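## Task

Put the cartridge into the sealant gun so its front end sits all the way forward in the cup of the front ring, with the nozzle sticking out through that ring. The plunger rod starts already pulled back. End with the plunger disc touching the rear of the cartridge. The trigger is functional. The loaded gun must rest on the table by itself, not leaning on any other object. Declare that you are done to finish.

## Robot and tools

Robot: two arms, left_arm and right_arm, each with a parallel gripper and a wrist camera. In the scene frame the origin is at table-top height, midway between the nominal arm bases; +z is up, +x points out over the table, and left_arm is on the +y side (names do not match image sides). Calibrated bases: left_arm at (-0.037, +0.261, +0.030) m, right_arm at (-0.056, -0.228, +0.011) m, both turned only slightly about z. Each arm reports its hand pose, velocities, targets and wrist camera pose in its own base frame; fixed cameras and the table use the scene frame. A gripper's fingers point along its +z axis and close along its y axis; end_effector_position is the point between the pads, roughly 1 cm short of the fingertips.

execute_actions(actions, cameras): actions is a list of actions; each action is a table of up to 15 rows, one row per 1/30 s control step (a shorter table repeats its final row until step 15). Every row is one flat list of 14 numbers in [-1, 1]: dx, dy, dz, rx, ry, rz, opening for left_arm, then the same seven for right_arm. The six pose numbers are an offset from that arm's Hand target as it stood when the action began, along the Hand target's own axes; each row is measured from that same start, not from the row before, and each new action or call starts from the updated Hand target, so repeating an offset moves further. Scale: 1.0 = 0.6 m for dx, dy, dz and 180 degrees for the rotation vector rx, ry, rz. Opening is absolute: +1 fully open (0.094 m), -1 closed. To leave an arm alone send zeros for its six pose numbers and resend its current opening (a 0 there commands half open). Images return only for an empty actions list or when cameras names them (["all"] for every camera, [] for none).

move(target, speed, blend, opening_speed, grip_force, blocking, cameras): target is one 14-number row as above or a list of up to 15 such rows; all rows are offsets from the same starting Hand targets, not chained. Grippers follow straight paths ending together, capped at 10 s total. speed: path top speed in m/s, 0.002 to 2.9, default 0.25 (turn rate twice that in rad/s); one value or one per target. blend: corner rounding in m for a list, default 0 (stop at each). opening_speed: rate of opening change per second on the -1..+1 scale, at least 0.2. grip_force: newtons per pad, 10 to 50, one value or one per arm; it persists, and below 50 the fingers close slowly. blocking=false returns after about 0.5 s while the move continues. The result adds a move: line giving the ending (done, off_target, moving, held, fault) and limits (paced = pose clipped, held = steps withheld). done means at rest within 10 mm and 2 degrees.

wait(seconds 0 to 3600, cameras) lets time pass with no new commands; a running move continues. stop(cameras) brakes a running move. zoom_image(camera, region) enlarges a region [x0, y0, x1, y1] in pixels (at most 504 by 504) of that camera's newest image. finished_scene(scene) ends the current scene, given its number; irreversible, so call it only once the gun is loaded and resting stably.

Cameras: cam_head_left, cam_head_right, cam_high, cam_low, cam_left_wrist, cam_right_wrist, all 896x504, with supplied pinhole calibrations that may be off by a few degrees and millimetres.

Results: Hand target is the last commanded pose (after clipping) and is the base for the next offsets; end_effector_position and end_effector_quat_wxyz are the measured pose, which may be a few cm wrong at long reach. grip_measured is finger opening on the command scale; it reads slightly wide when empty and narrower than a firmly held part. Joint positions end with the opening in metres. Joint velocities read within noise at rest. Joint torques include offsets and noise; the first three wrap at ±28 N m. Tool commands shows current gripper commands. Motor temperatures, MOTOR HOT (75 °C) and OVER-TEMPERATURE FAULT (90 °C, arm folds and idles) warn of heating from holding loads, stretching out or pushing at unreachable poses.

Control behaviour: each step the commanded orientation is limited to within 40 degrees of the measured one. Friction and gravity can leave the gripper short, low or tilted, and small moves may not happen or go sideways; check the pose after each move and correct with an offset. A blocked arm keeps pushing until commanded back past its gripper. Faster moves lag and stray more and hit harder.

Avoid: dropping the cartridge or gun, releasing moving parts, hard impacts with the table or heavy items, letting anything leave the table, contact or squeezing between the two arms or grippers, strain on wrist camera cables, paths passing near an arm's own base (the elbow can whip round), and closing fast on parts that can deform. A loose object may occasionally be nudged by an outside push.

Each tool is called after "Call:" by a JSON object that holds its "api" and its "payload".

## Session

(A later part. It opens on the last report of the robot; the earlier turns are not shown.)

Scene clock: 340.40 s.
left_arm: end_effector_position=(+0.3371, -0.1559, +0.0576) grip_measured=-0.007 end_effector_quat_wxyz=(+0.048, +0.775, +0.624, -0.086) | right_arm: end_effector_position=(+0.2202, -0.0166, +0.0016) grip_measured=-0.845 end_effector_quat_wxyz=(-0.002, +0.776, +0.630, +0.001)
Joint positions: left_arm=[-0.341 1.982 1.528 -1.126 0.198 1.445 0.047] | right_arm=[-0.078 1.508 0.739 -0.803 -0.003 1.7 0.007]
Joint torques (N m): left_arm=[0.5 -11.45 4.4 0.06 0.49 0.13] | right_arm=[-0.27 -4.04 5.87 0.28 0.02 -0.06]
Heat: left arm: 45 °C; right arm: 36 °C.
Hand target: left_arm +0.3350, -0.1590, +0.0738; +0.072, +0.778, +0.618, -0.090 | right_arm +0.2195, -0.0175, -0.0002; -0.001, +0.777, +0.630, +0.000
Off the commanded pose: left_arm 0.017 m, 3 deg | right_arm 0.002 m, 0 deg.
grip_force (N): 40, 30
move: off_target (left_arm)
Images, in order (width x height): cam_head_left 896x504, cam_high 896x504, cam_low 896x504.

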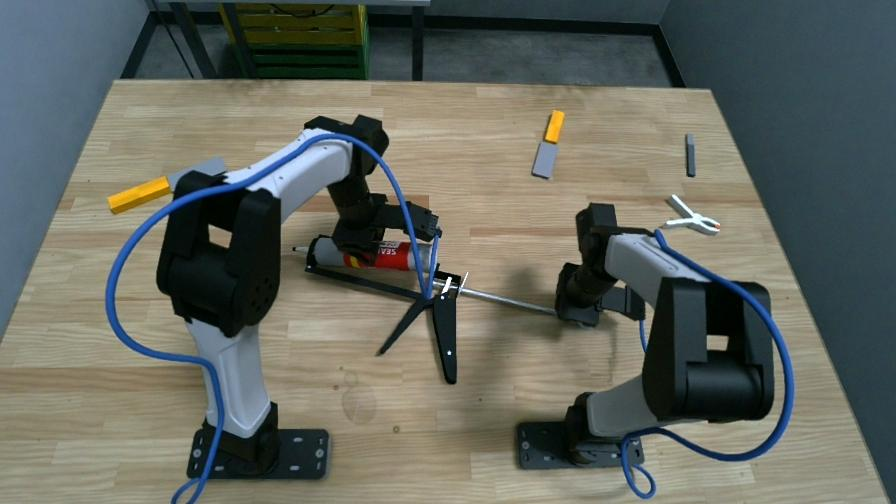

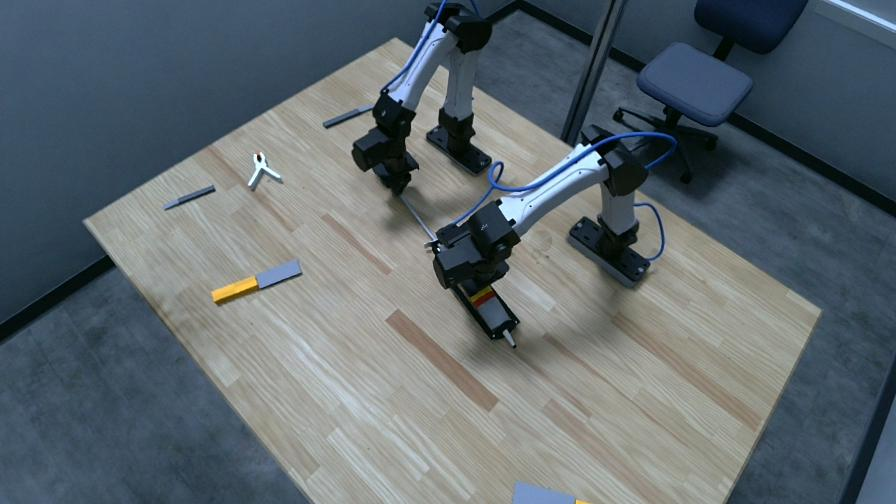

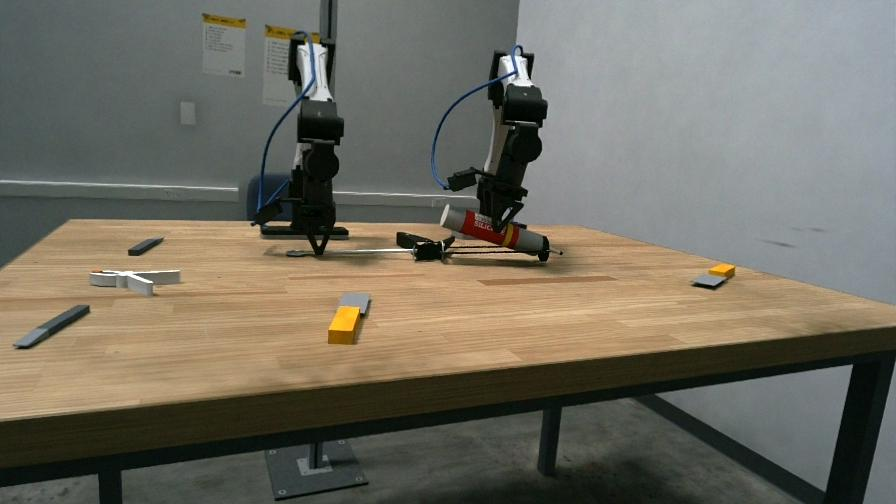

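Call:
{"api": "move", "payload": {"target": [0.0112, -0.0073, 0.0207, 0, 0.0194, 0.0083, -0.06, 0, 0, 0, 0, 0, 0, -0.97], "speed": 0.05, "cameras": ["cam_high", "cam_head_left", "cam_low"]}}

Call:
{"api": "zoom_image", "payload": {"camera": "cam_high", "region": [420, 250, 540, 350]}}

Call:
{"api": "zoom_image", "payload": {"camera": "cam_low", "region": [400, 170, 580, 280]}}

Call:
{"api": "zoom_image", "payload": {"camera": "cam_head_left", "region": [300, 220, 460, 310]}}

Scene clock: 413.20 s.
left_arm: end_effector_position=(+0.3314, -0.1518, +0.0462) grip_measured=-0.007 end_effector_quat_wxyz=(+0.036, +0.783, +0.617, -0.075) | right_arm: end_effector_position=(+0.2202, -0.0166, +0.0016) grip_measured=-0.845 end_effector_quat_wxyz=(-0.002, +0.776, +0.630, +0.001)
Joint positions: left_arm=[-0.351 1.976 1.477 -1.091 0.165 1.457 0.047] | right_arm=[-0.078 1.508 0.739 -0.803 -0.003 1.7 0.007]
Joint torques (N m): left_arm=[-0.16 -11.23 4.22 0.13 0.2 0.1] | right_arm=[-0.31 -4.05 5.87 0.29 0.03 -0.07]
Motor temperatures (°C): left_arm=[26 54 34 25 25 27 29] | right_arm=[25 29 36 26 26 23 26]
Heat: left arm: 54 °C; right arm: 36 °C.
Hand target: left_arm +0.3316, -0.1544, +0.0603; +0.054, +0.788, +0.609, -0.065 | right_arm +0.2195, -0.0175, -0.0002; -0.001, +0.777, +0.630, +0.000
Off the commanded pose: left_arm 0.014 m, 3 deg | right_arm 0.002 m, 0 deg.
grip_force (N): 40, 30
move: off_target (left_arm)
Images, in order (width x height): cam_head_left 896x504, cam_high 896x504, cam_low 896x504.

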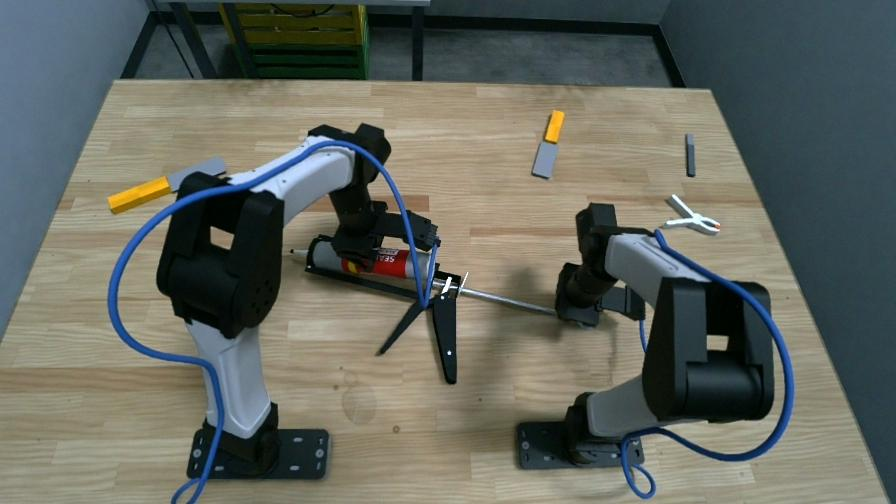

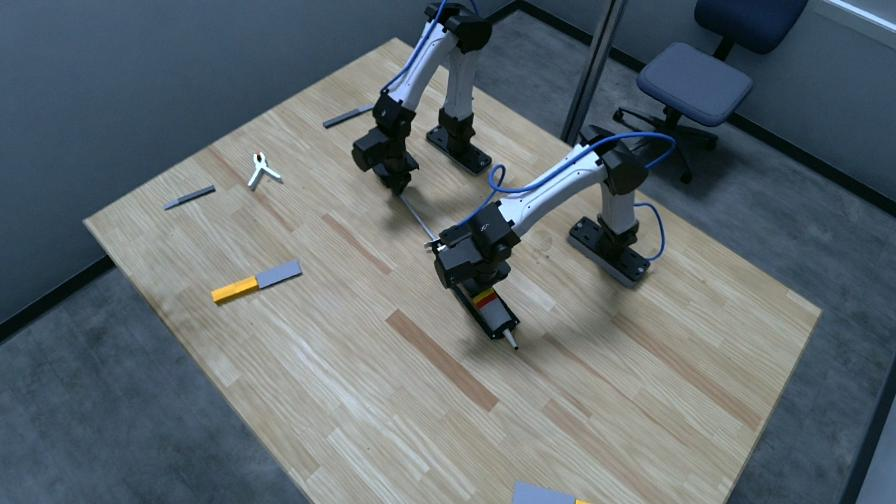

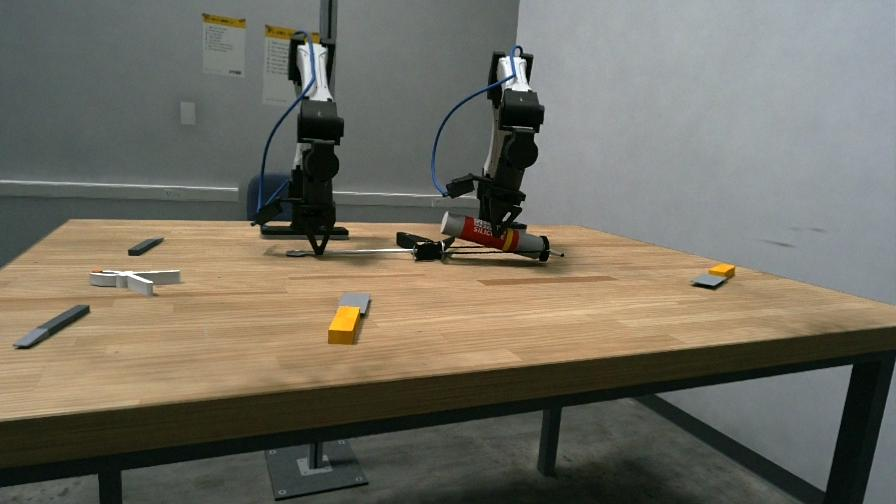

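Scaled by 4.200.

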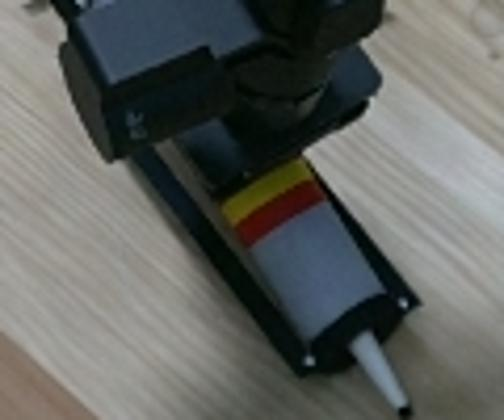

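Scaled by 2.800.

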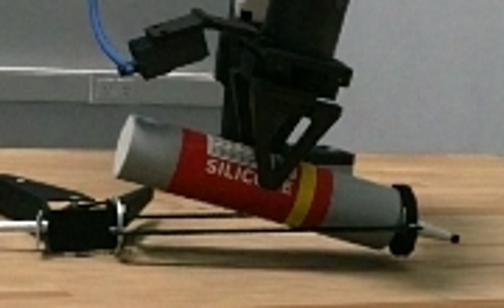

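Scaled by 3.150.

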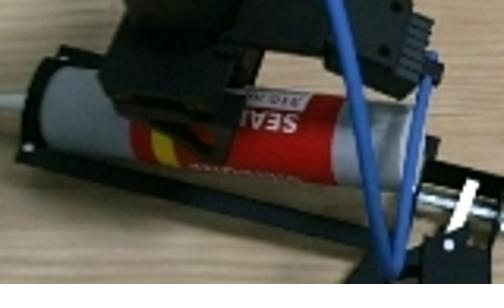

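Call:
{"api": "move", "payload": {"target": [0.0125, 0, 0.0022, 0, 0.0111, 0, -0.06, 0, 0, 0, 0, 0, 0, -0.97], "speed": 0.04, "cameras": ["cam_high", "cam_head_left", "cam_low"]}}

Call:
{"api": "zoom_image", "payload": {"camera": "cam_low", "region": [400, 170, 580, 280]}}

Call:
{"api": "zoom_image", "payload": {"camera": "cam_head_left", "region": [300, 220, 460, 310]}}

Scene clock: 428.73 s.
left_arm: end_effector_position=(+0.3336, -0.1472, +0.0454) grip_measured=-0.007 end_effector_quat_wxyz=(+0.029, +0.784, +0.616, -0.062) | right_arm: end_effector_position=(+0.2202, -0.0166, +0.0016) grip_measured=-0.845 end_effector_quat_wxyz=(-0.002, +0.776, +0.630, +0.001)
Joint positions: left_arm=[-0.351 1.976 1.477 -1.089 0.135 1.46 0.047] | right_arm=[-0.078 1.508 0.739 -0.803 -0.003 1.7 0.007]
Joint torques (N m): left_arm=[0.03 -11.1 4 0.14 0.16 0.11] | right_arm=[-0.31 -4.08 5.91 0.29 0.02 -0.07]
Motor temperatures (°C): left_arm=[26 55 34 25 25 27 29] | right_arm=[25 29 36 26 26 23 26]
Heat: left arm: 55 °C; right arm: 36 °C.
Hand target: left_arm +0.3335, -0.1475, +0.0578; +0.043, +0.789, +0.610, -0.052 | right_arm +0.2195, -0.0175, -0.0002; -0.001, +0.777, +0.630, +0.000
Off the commanded pose: left_arm 0.012 m, 2 deg | right_arm 0.002 m, 0 deg.
grip_force (N): 40, 30
move: off_target (left_arm)
Images, in order (width x height): cam_head_left 896x504, cam_high 896x504, cam_low 896x504.

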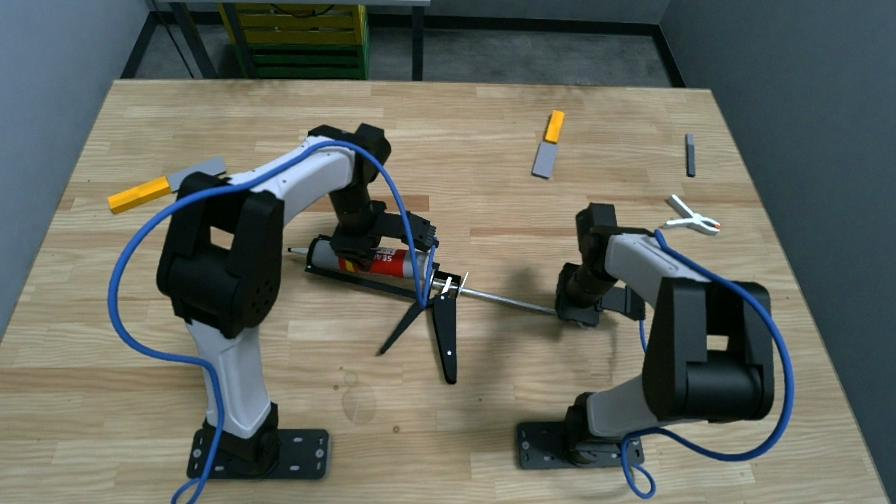

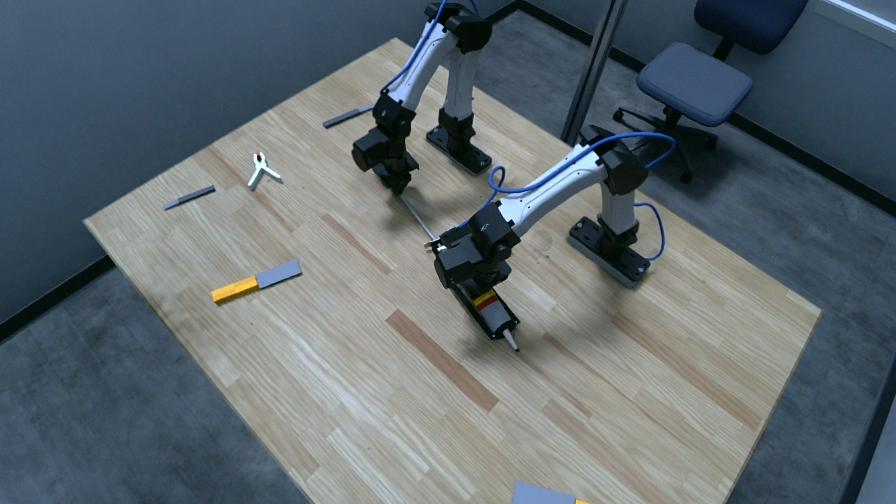

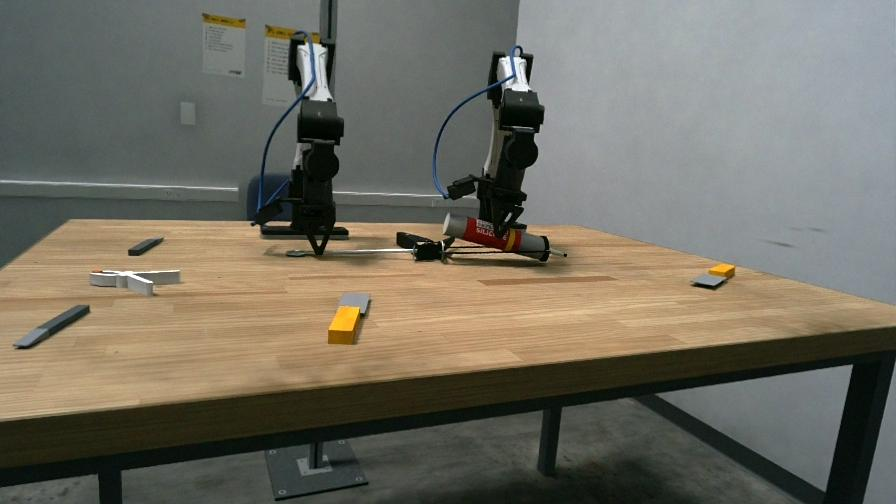

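Scaled by 2.800.

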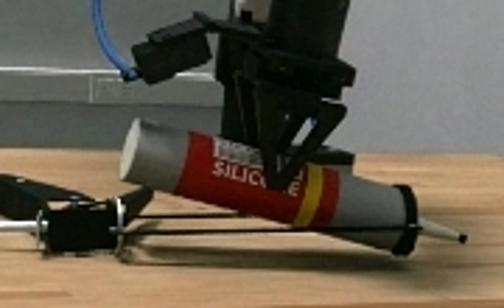

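Scaled by 3.150.

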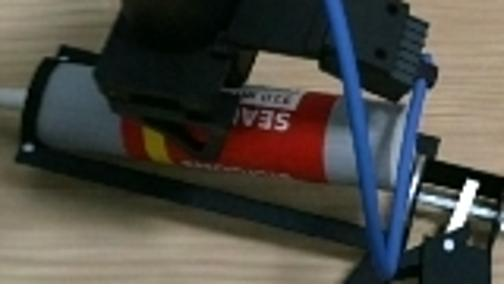

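Call:
{"api": "zoom_image", "payload": {"camera": "cam_head_left", "region": [400, 240, 480, 300]}}

Call:
{"api": "zoom_image", "payload": {"camera": "cam_low", "region": [400, 200, 480, 270]}}

Call:
{"api": "zoom_image", "payload": {"camera": "cam_low", "region": [510, 220, 580, 270]}}

Scaled by 6.300.

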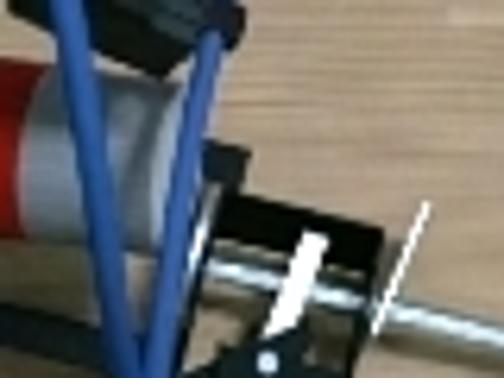

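Scaled by 6.300.

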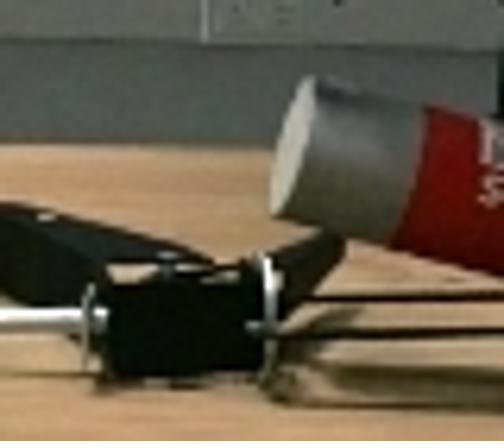

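Scaled by 7.200.

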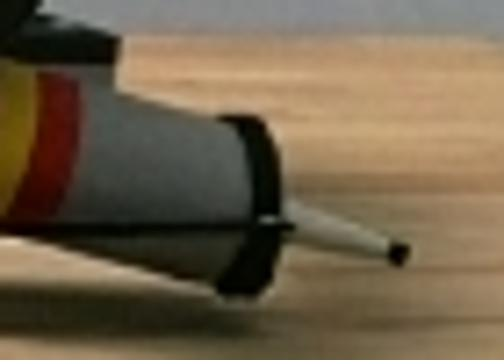

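Call:
{"api": "move", "payload": {"target": [0.0107, 0, 0.0046, 0, 0.0056, 0, -0.06, 0, 0, 0, 0, 0, 0, -0.97], "speed": 0.04, "cameras": ["cam_high", "cam_head_left", "cam_low"]}}

Call:
{"api": "zoom_image", "payload": {"camera": "cam_low", "region": [400, 200, 480, 270]}}

Call:
{"api": "zoom_image", "payload": {"camera": "cam_low", "region": [510, 220, 580, 270]}}

Call:
{"api": "zoom_image", "payload": {"camera": "cam_head_left", "region": [300, 220, 380, 290]}}

Scene clock: 442.03 s.
left_arm: end_effector_position=(+0.3325, -0.1448, +0.0420) grip_measured=-0.007 end_effector_quat_wxyz=(+0.024, +0.787, +0.614, -0.058) | right_arm: end_effector_position=(+0.2203, -0.0166, +0.0016) grip_measured=-0.845 end_effector_quat_wxyz=(-0.001, +0.776, +0.630, +0.001)
Joint positions: left_arm=[-0.351 1.976 1.464 -1.08 0.124 1.467 0.047] | right_arm=[-0.078 1.508 0.739 -0.802 -0.003 1.7 0.007]
Joint torques (N m): left_arm=[0.55 -10.82 4.15 0.12 0.08 0.1] | right_arm=[-0.31 -4.08 5.83 0.29 0.03 -0.07]
Motor temperatures (°C): left_arm=[26 55 34 25 25 27 29] | right_arm=[25 29 36 26 26 23 26]
Heat: left arm: 55 °C; right arm: 36 °C.
Hand target: left_arm +0.3350, -0.1417, +0.0541; +0.038, +0.790, +0.611, -0.045 | right_arm +0.2195, -0.0175, -0.0002; -0.001, +0.777, +0.630, +0.000
Off the commanded pose: left_arm 0.013 m, 2 deg | right_arm 0.002 m, 0 deg.
grip_force (N): 40, 30
move: off_target (left_arm)
Images, in order (width x height): cam_head_left 896x504, cam_high 896x504, cam_low 896x504.

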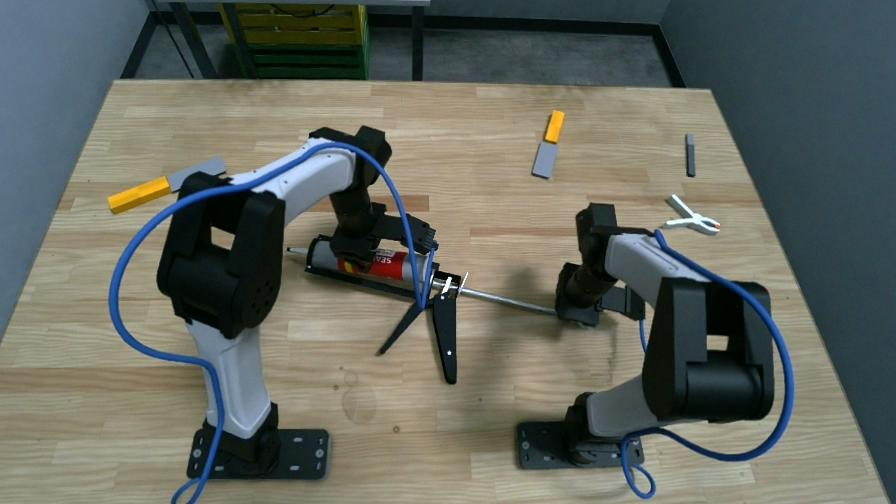

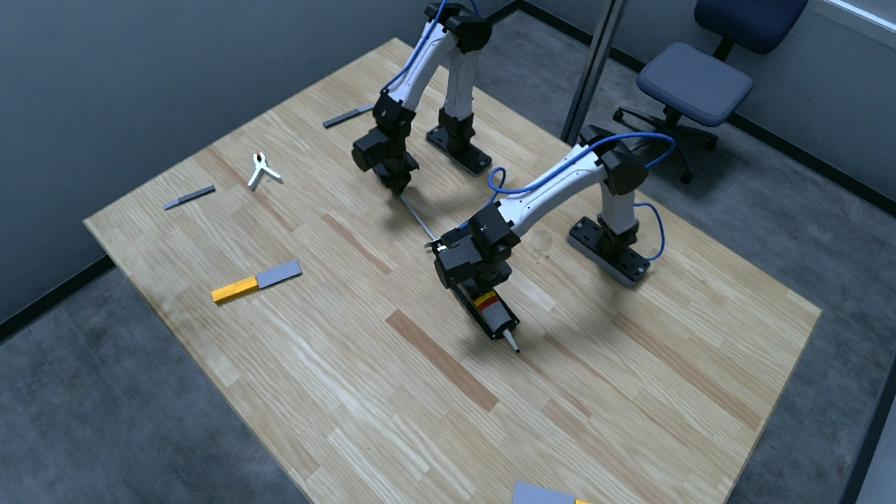

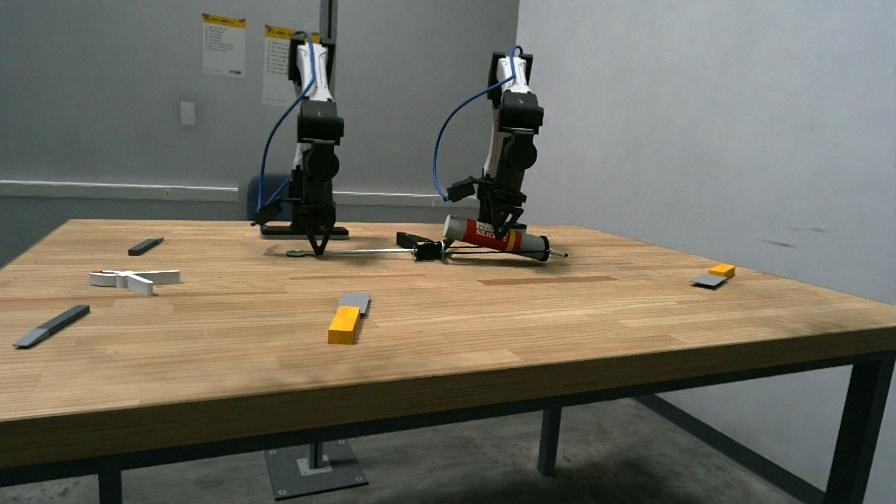

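Scaled by 6.300.

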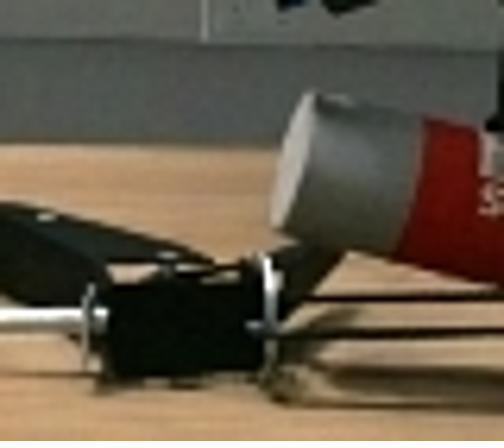

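Scaled by 7.200.

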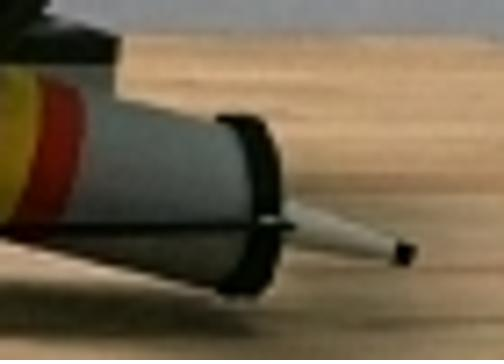

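Scaled by 6.300.

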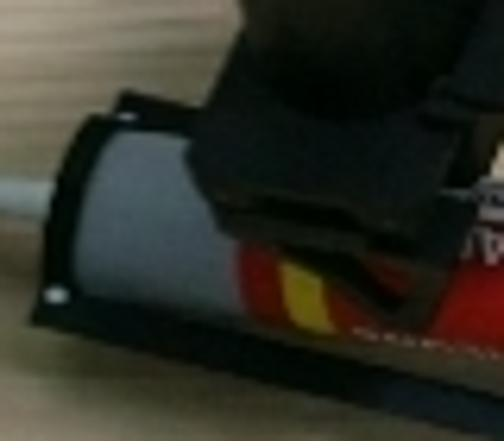

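Call:
{"api": "move", "payload": {"target": [0.0125, 0, 0.004, 0, 0.0056, 0, -0.06, 0, 0, 0, 0, 0, 0, -0.97], "speed": 0.04, "cameras": ["cam_low", "cam_head_left", "cam_high"]}}

Call:
{"api": "zoom_image", "payload": {"camera": "cam_low", "region": [400, 200, 480, 270]}}

Call:
{"api": "zoom_image", "payload": {"camera": "cam_low", "region": [510, 220, 580, 270]}}

Call:
{"api": "zoom_image", "payload": {"camera": "cam_high", "region": [470, 290, 540, 360]}}

Scene clock: 446.93 s.
left_arm: end_effector_position=(+0.3322, -0.1432, +0.0401) grip_measured=-0.007 end_effector_quat_wxyz=(+0.024, +0.789, +0.612, -0.058) | right_arm: end_effector_position=(+0.2210, -0.0159, +0.0017) grip_measured=-0.845 end_effector_quat_wxyz=(-0.002, +0.776, +0.630, +0.003)
Joint positions: left_arm=[-0.348 1.976 1.456 -1.073 0.123 1.476 0.047] | right_arm=[-0.078 1.508 0.739 -0.8 -0.007 1.7 0.007]
Joint torques (N m): left_arm=[1.21 -10.67 4.15 0.14 -0.07 0.14] | right_arm=[-0.29 -4.08 5.86 0.27 0.07 -0.07]
Motor temperatures (°C): left_arm=[26 55 34 25 25 27 29] | right_arm=[25 29 36 26 26 23 26]
Heat: left arm: 55 °C; right arm: 36 °C.
Hand target: left_arm +0.3367, -0.1348, +0.0508; +0.033, +0.790, +0.611, -0.038 | right_arm +0.2195, -0.0174, -0.0002; -0.001, +0.777, +0.630, +0.000
Off the commanded pose: left_arm 0.014 m, 3 deg | right_arm 0.003 m, 0 deg.
grip_force (N): 40, 30
move: off_target (left_arm)
Images, in order (width x height): cam_head_left 896x504, cam_high 896x504, cam_low 896x504.

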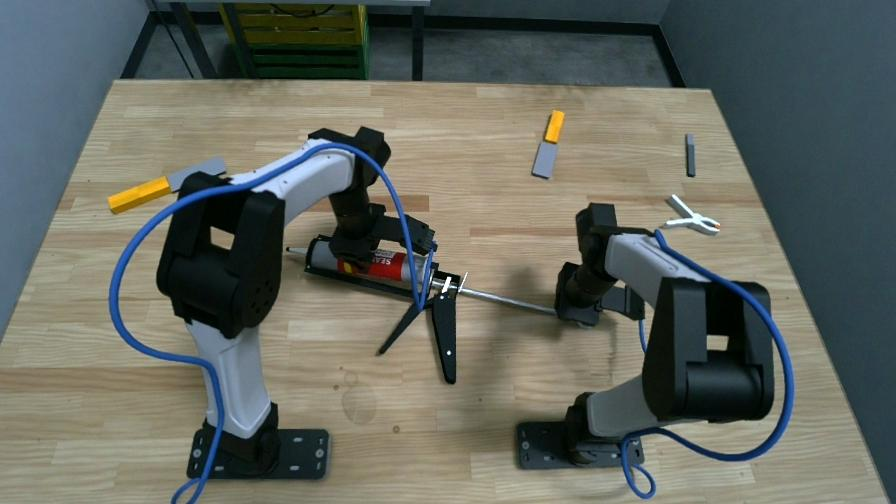

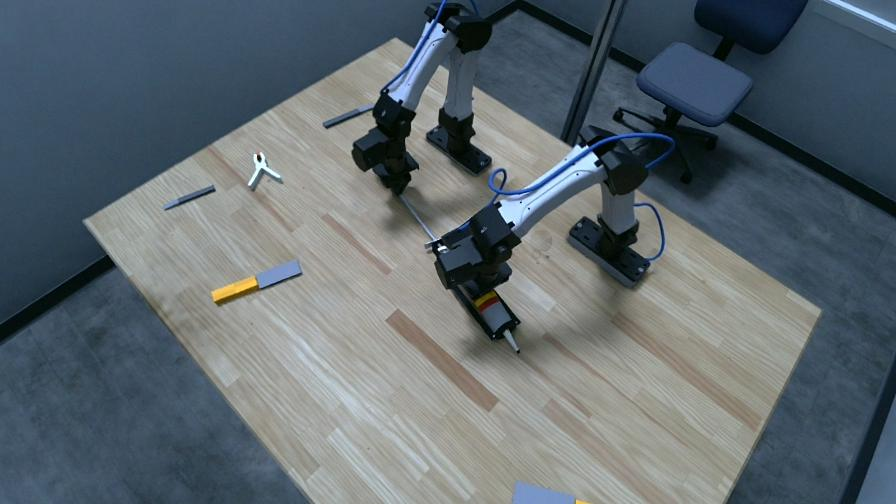

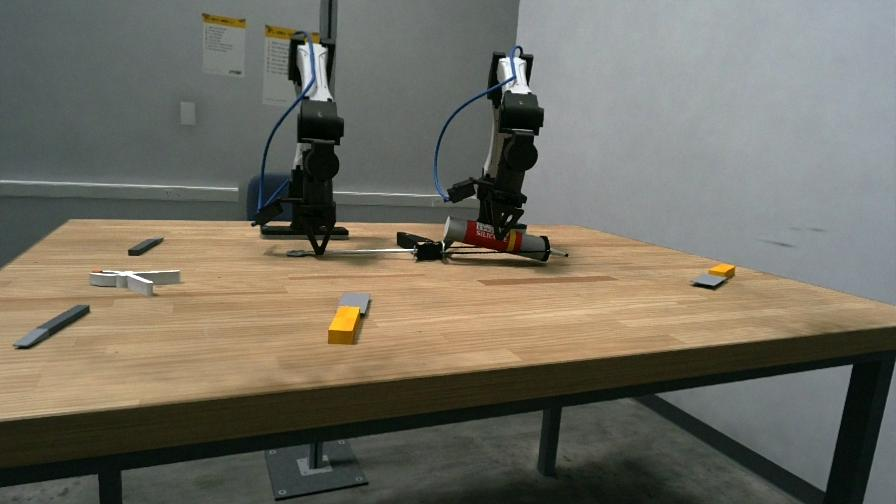

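Scaled by 6.300.

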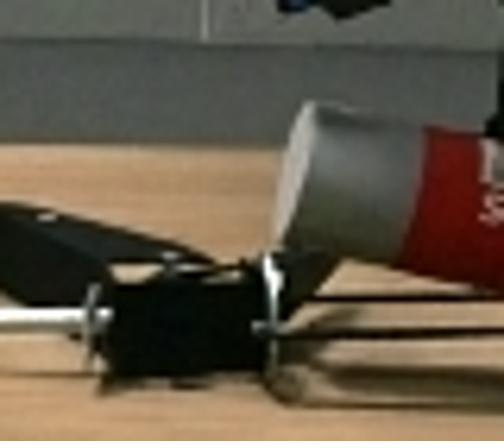

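Scaled by 7.200.

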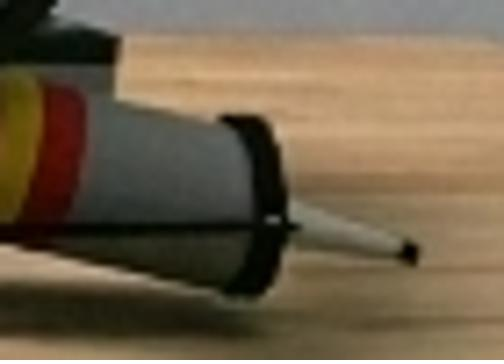

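Scaled by 7.200.

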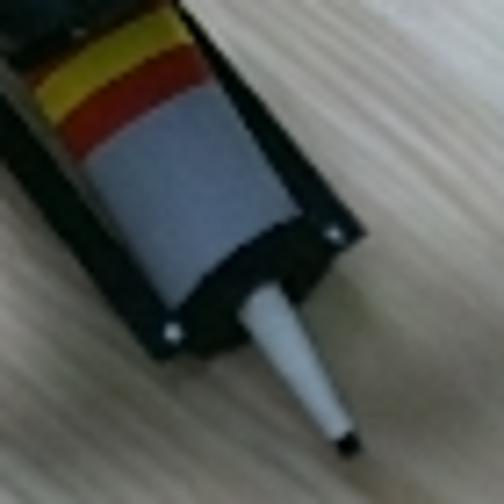

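Call:
{"api": "move", "payload": {"target": [0.0063, 0.0003, 0.0112, 0, 0.028, 0, -0.06, 0, 0, 0, 0, 0, 0, -0.97], "speed": 0.04, "cameras": ["cam_low", "cam_head_left", "cam_high"]}}

Call:
{"api": "zoom_image", "payload": {"camera": "cam_low", "region": [400, 200, 480, 270]}}

Call:
{"api": "zoom_image", "payload": {"camera": "cam_low", "region": [510, 220, 580, 270]}}

Call:
{"api": "zoom_image", "payload": {"camera": "cam_head_left", "region": [400, 240, 480, 300]}}

Scene clock: 457.47 s.
left_arm: end_effector_position=(+0.3338, -0.1414, +0.0373) grip_measured=-0.007 end_effector_quat_wxyz=(+0.010, +0.792, +0.609, -0.030) | right_arm: end_effector_position=(+0.2215, -0.0143, +0.0017) grip_measured=-0.845 end_effector_quat_wxyz=(-0.005, +0.776, +0.630, +0.007)
Joint positions: left_arm=[-0.371 1.976 1.449 -1.059 0.061 1.459 0.047] | right_arm=[-0.078 1.508 0.739 -0.799 -0.017 1.7 0.007]
Joint torques (N m): left_arm=[0.47 -9.68 4.21 0.13 -0.33 -0.02] | right_arm=[-0.31 -4.07 5.89 0.27 0.15 -0.07]
Motor temperatures (°C): left_arm=[26 55 34 25 25 27 29] | right_arm=[25 29 36 26 26 23 26]
Heat: left arm: 55 °C; right arm: 36 °C.
Hand target: left_arm +0.3378, -0.1318, +0.0438; +0.006, +0.791, +0.612, -0.003 | right_arm +0.2195, -0.0175, -0.0002; -0.001, +0.777, +0.630, +0.000
Off the commanded pose: left_arm 0.012 m, 3 deg | right_arm 0.004 m, 1 deg.
grip_force (N): 40, 30
move: off_target (left_arm)
Images, in order (width x height): cam_head_left 896x504, cam_high 896x504, cam_low 896x504.

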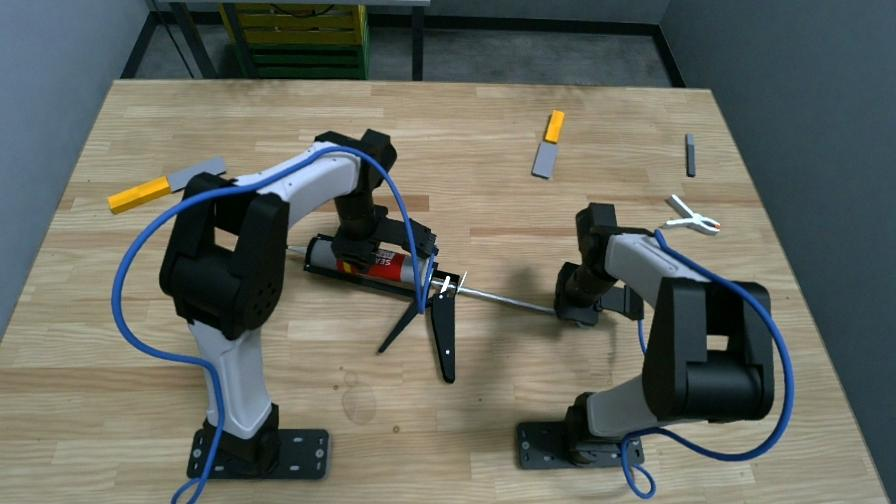

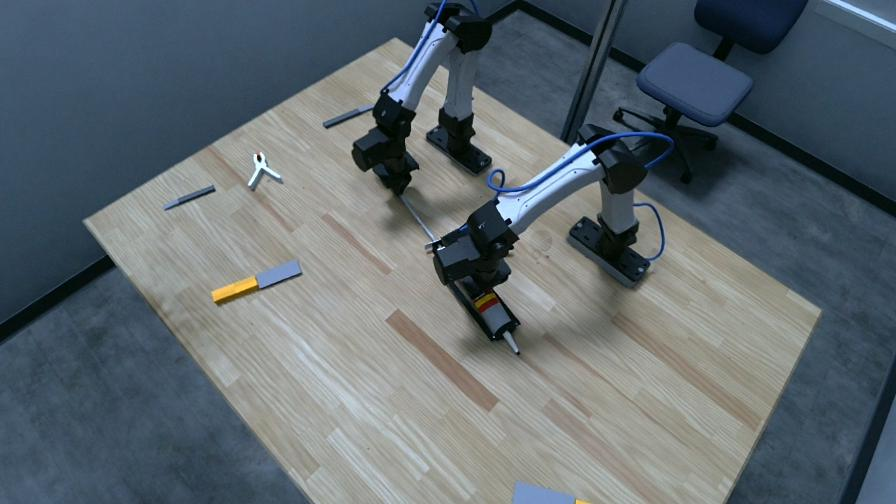

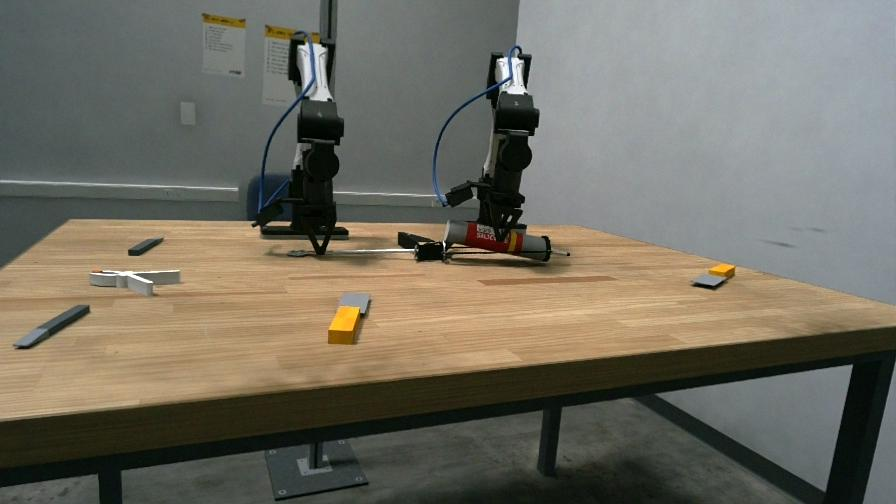

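Scaled by 6.300.

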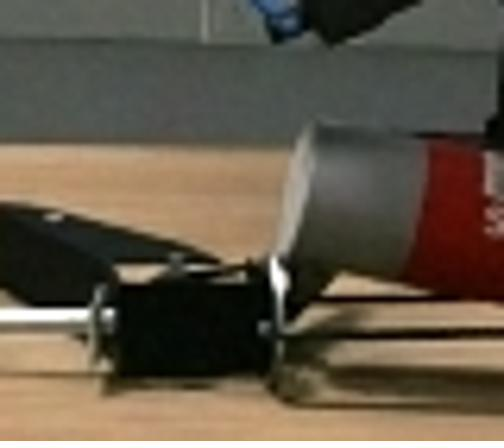

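Scaled by 7.200.

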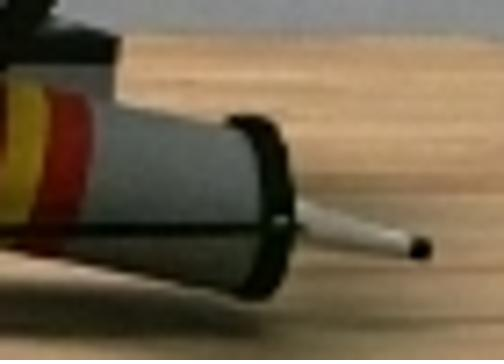

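Scaled by 6.300.

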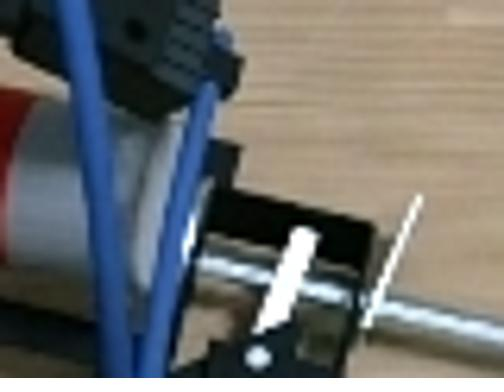

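Call:
{"api": "move", "payload": {"target": [0.0, 0.0, 0.0208, 0, 0.032, 0, -0.06, 0, 0, 0, 0, 0, 0, -0.97], "speed": 0.04, "cameras": ["cam_low", "cam_head_left", "cam_high"]}}

Call:
{"api": "zoom_image", "payload": {"camera": "cam_low", "region": [400, 200, 480, 270]}}

Call:
{"api": "zoom_image", "payload": {"camera": "cam_low", "region": [510, 220, 580, 270]}}

Call:
{"api": "zoom_image", "payload": {"camera": "cam_high", "region": [420, 250, 540, 350]}}

Scene clock: 463.13 s.
left_arm: end_effector_position=(+0.3340, -0.1423, +0.0329) grip_measured=-0.007 end_effector_quat_wxyz=(-0.011, +0.792, +0.610, +0.012) | right_arm: end_effector_position=(+0.2215, -0.0142, +0.0017) grip_measured=-0.845 end_effector_quat_wxyz=(-0.005, +0.777, +0.630, +0.007)
Joint positions: left_arm=[-0.418 1.976 1.432 -1.034 -0.032 1.411 0.047] | right_arm=[-0.078 1.508 0.739 -0.799 -0.017 1.701 0.007]
Joint torques (N m): left_arm=[0.43 -7.68 4.3 0.18 -0.45 -0.03] | right_arm=[-0.29 -4.05 5.89 0.25 0.15 -0.08]
Heat: left arm: 54 °C; right arm: 36 °C.
Hand target: left_arm +0.3378, -0.1321, +0.0313; -0.025, +0.790, +0.611, +0.037 | right_arm +0.2195, -0.0175, -0.0002; -0.001, +0.777, +0.630, +0.000
Off the commanded pose: left_arm 0.011 m, 3 deg | right_arm 0.004 m, 1 deg.
grip_force (N): 40, 30
move: off_target (left_arm)
Images, in order (width x height): cam_head_left 896x504, cam_high 896x504, cam_low 896x504.

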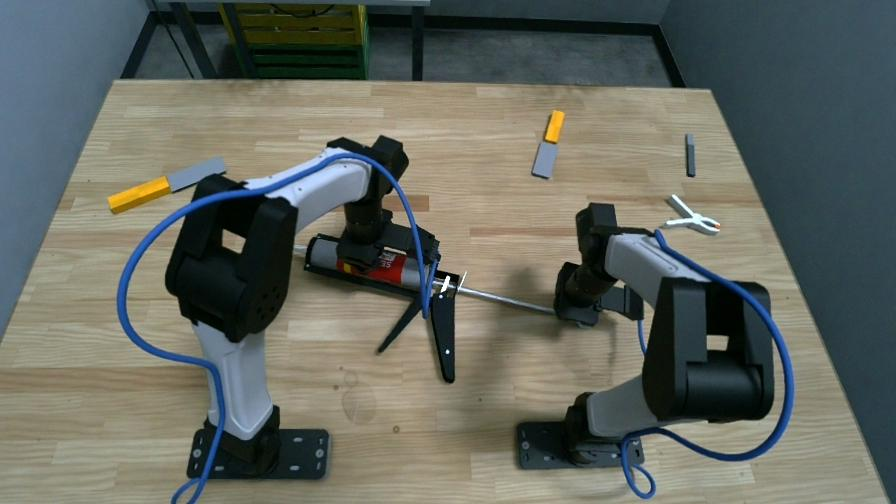

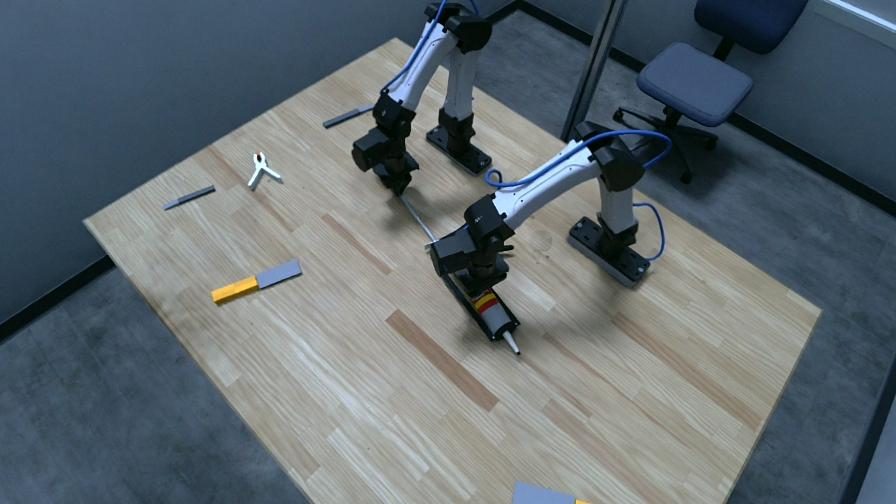

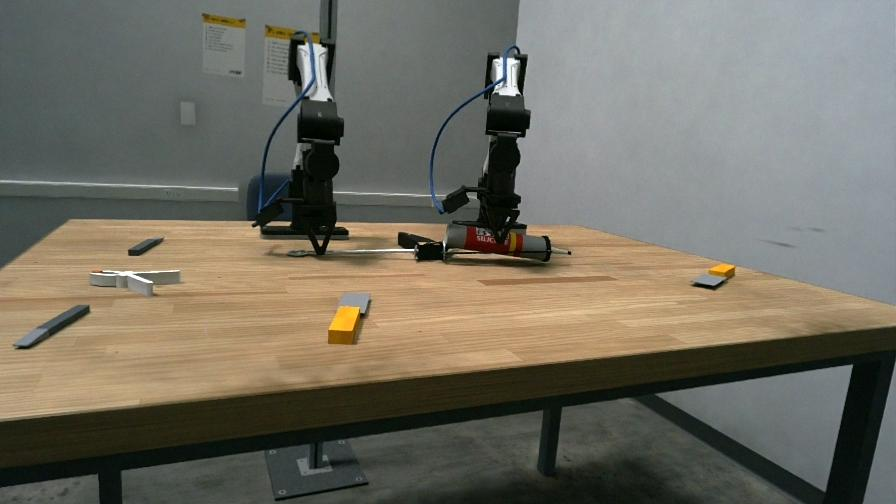

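Scaled by 6.300.

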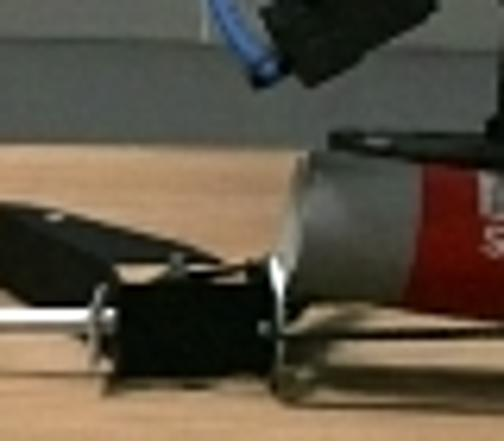

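Scaled by 7.200.

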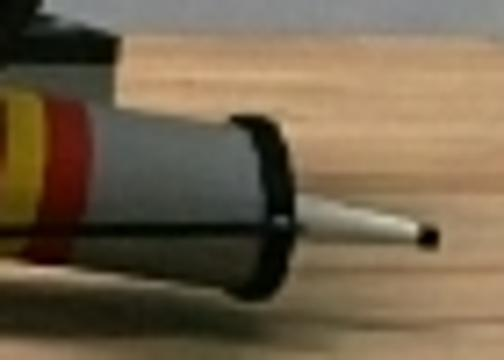

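Scaled by 4.200.

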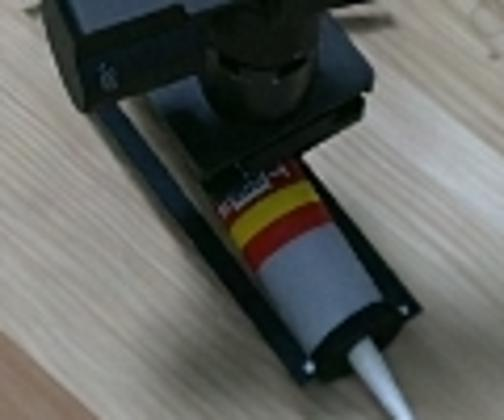

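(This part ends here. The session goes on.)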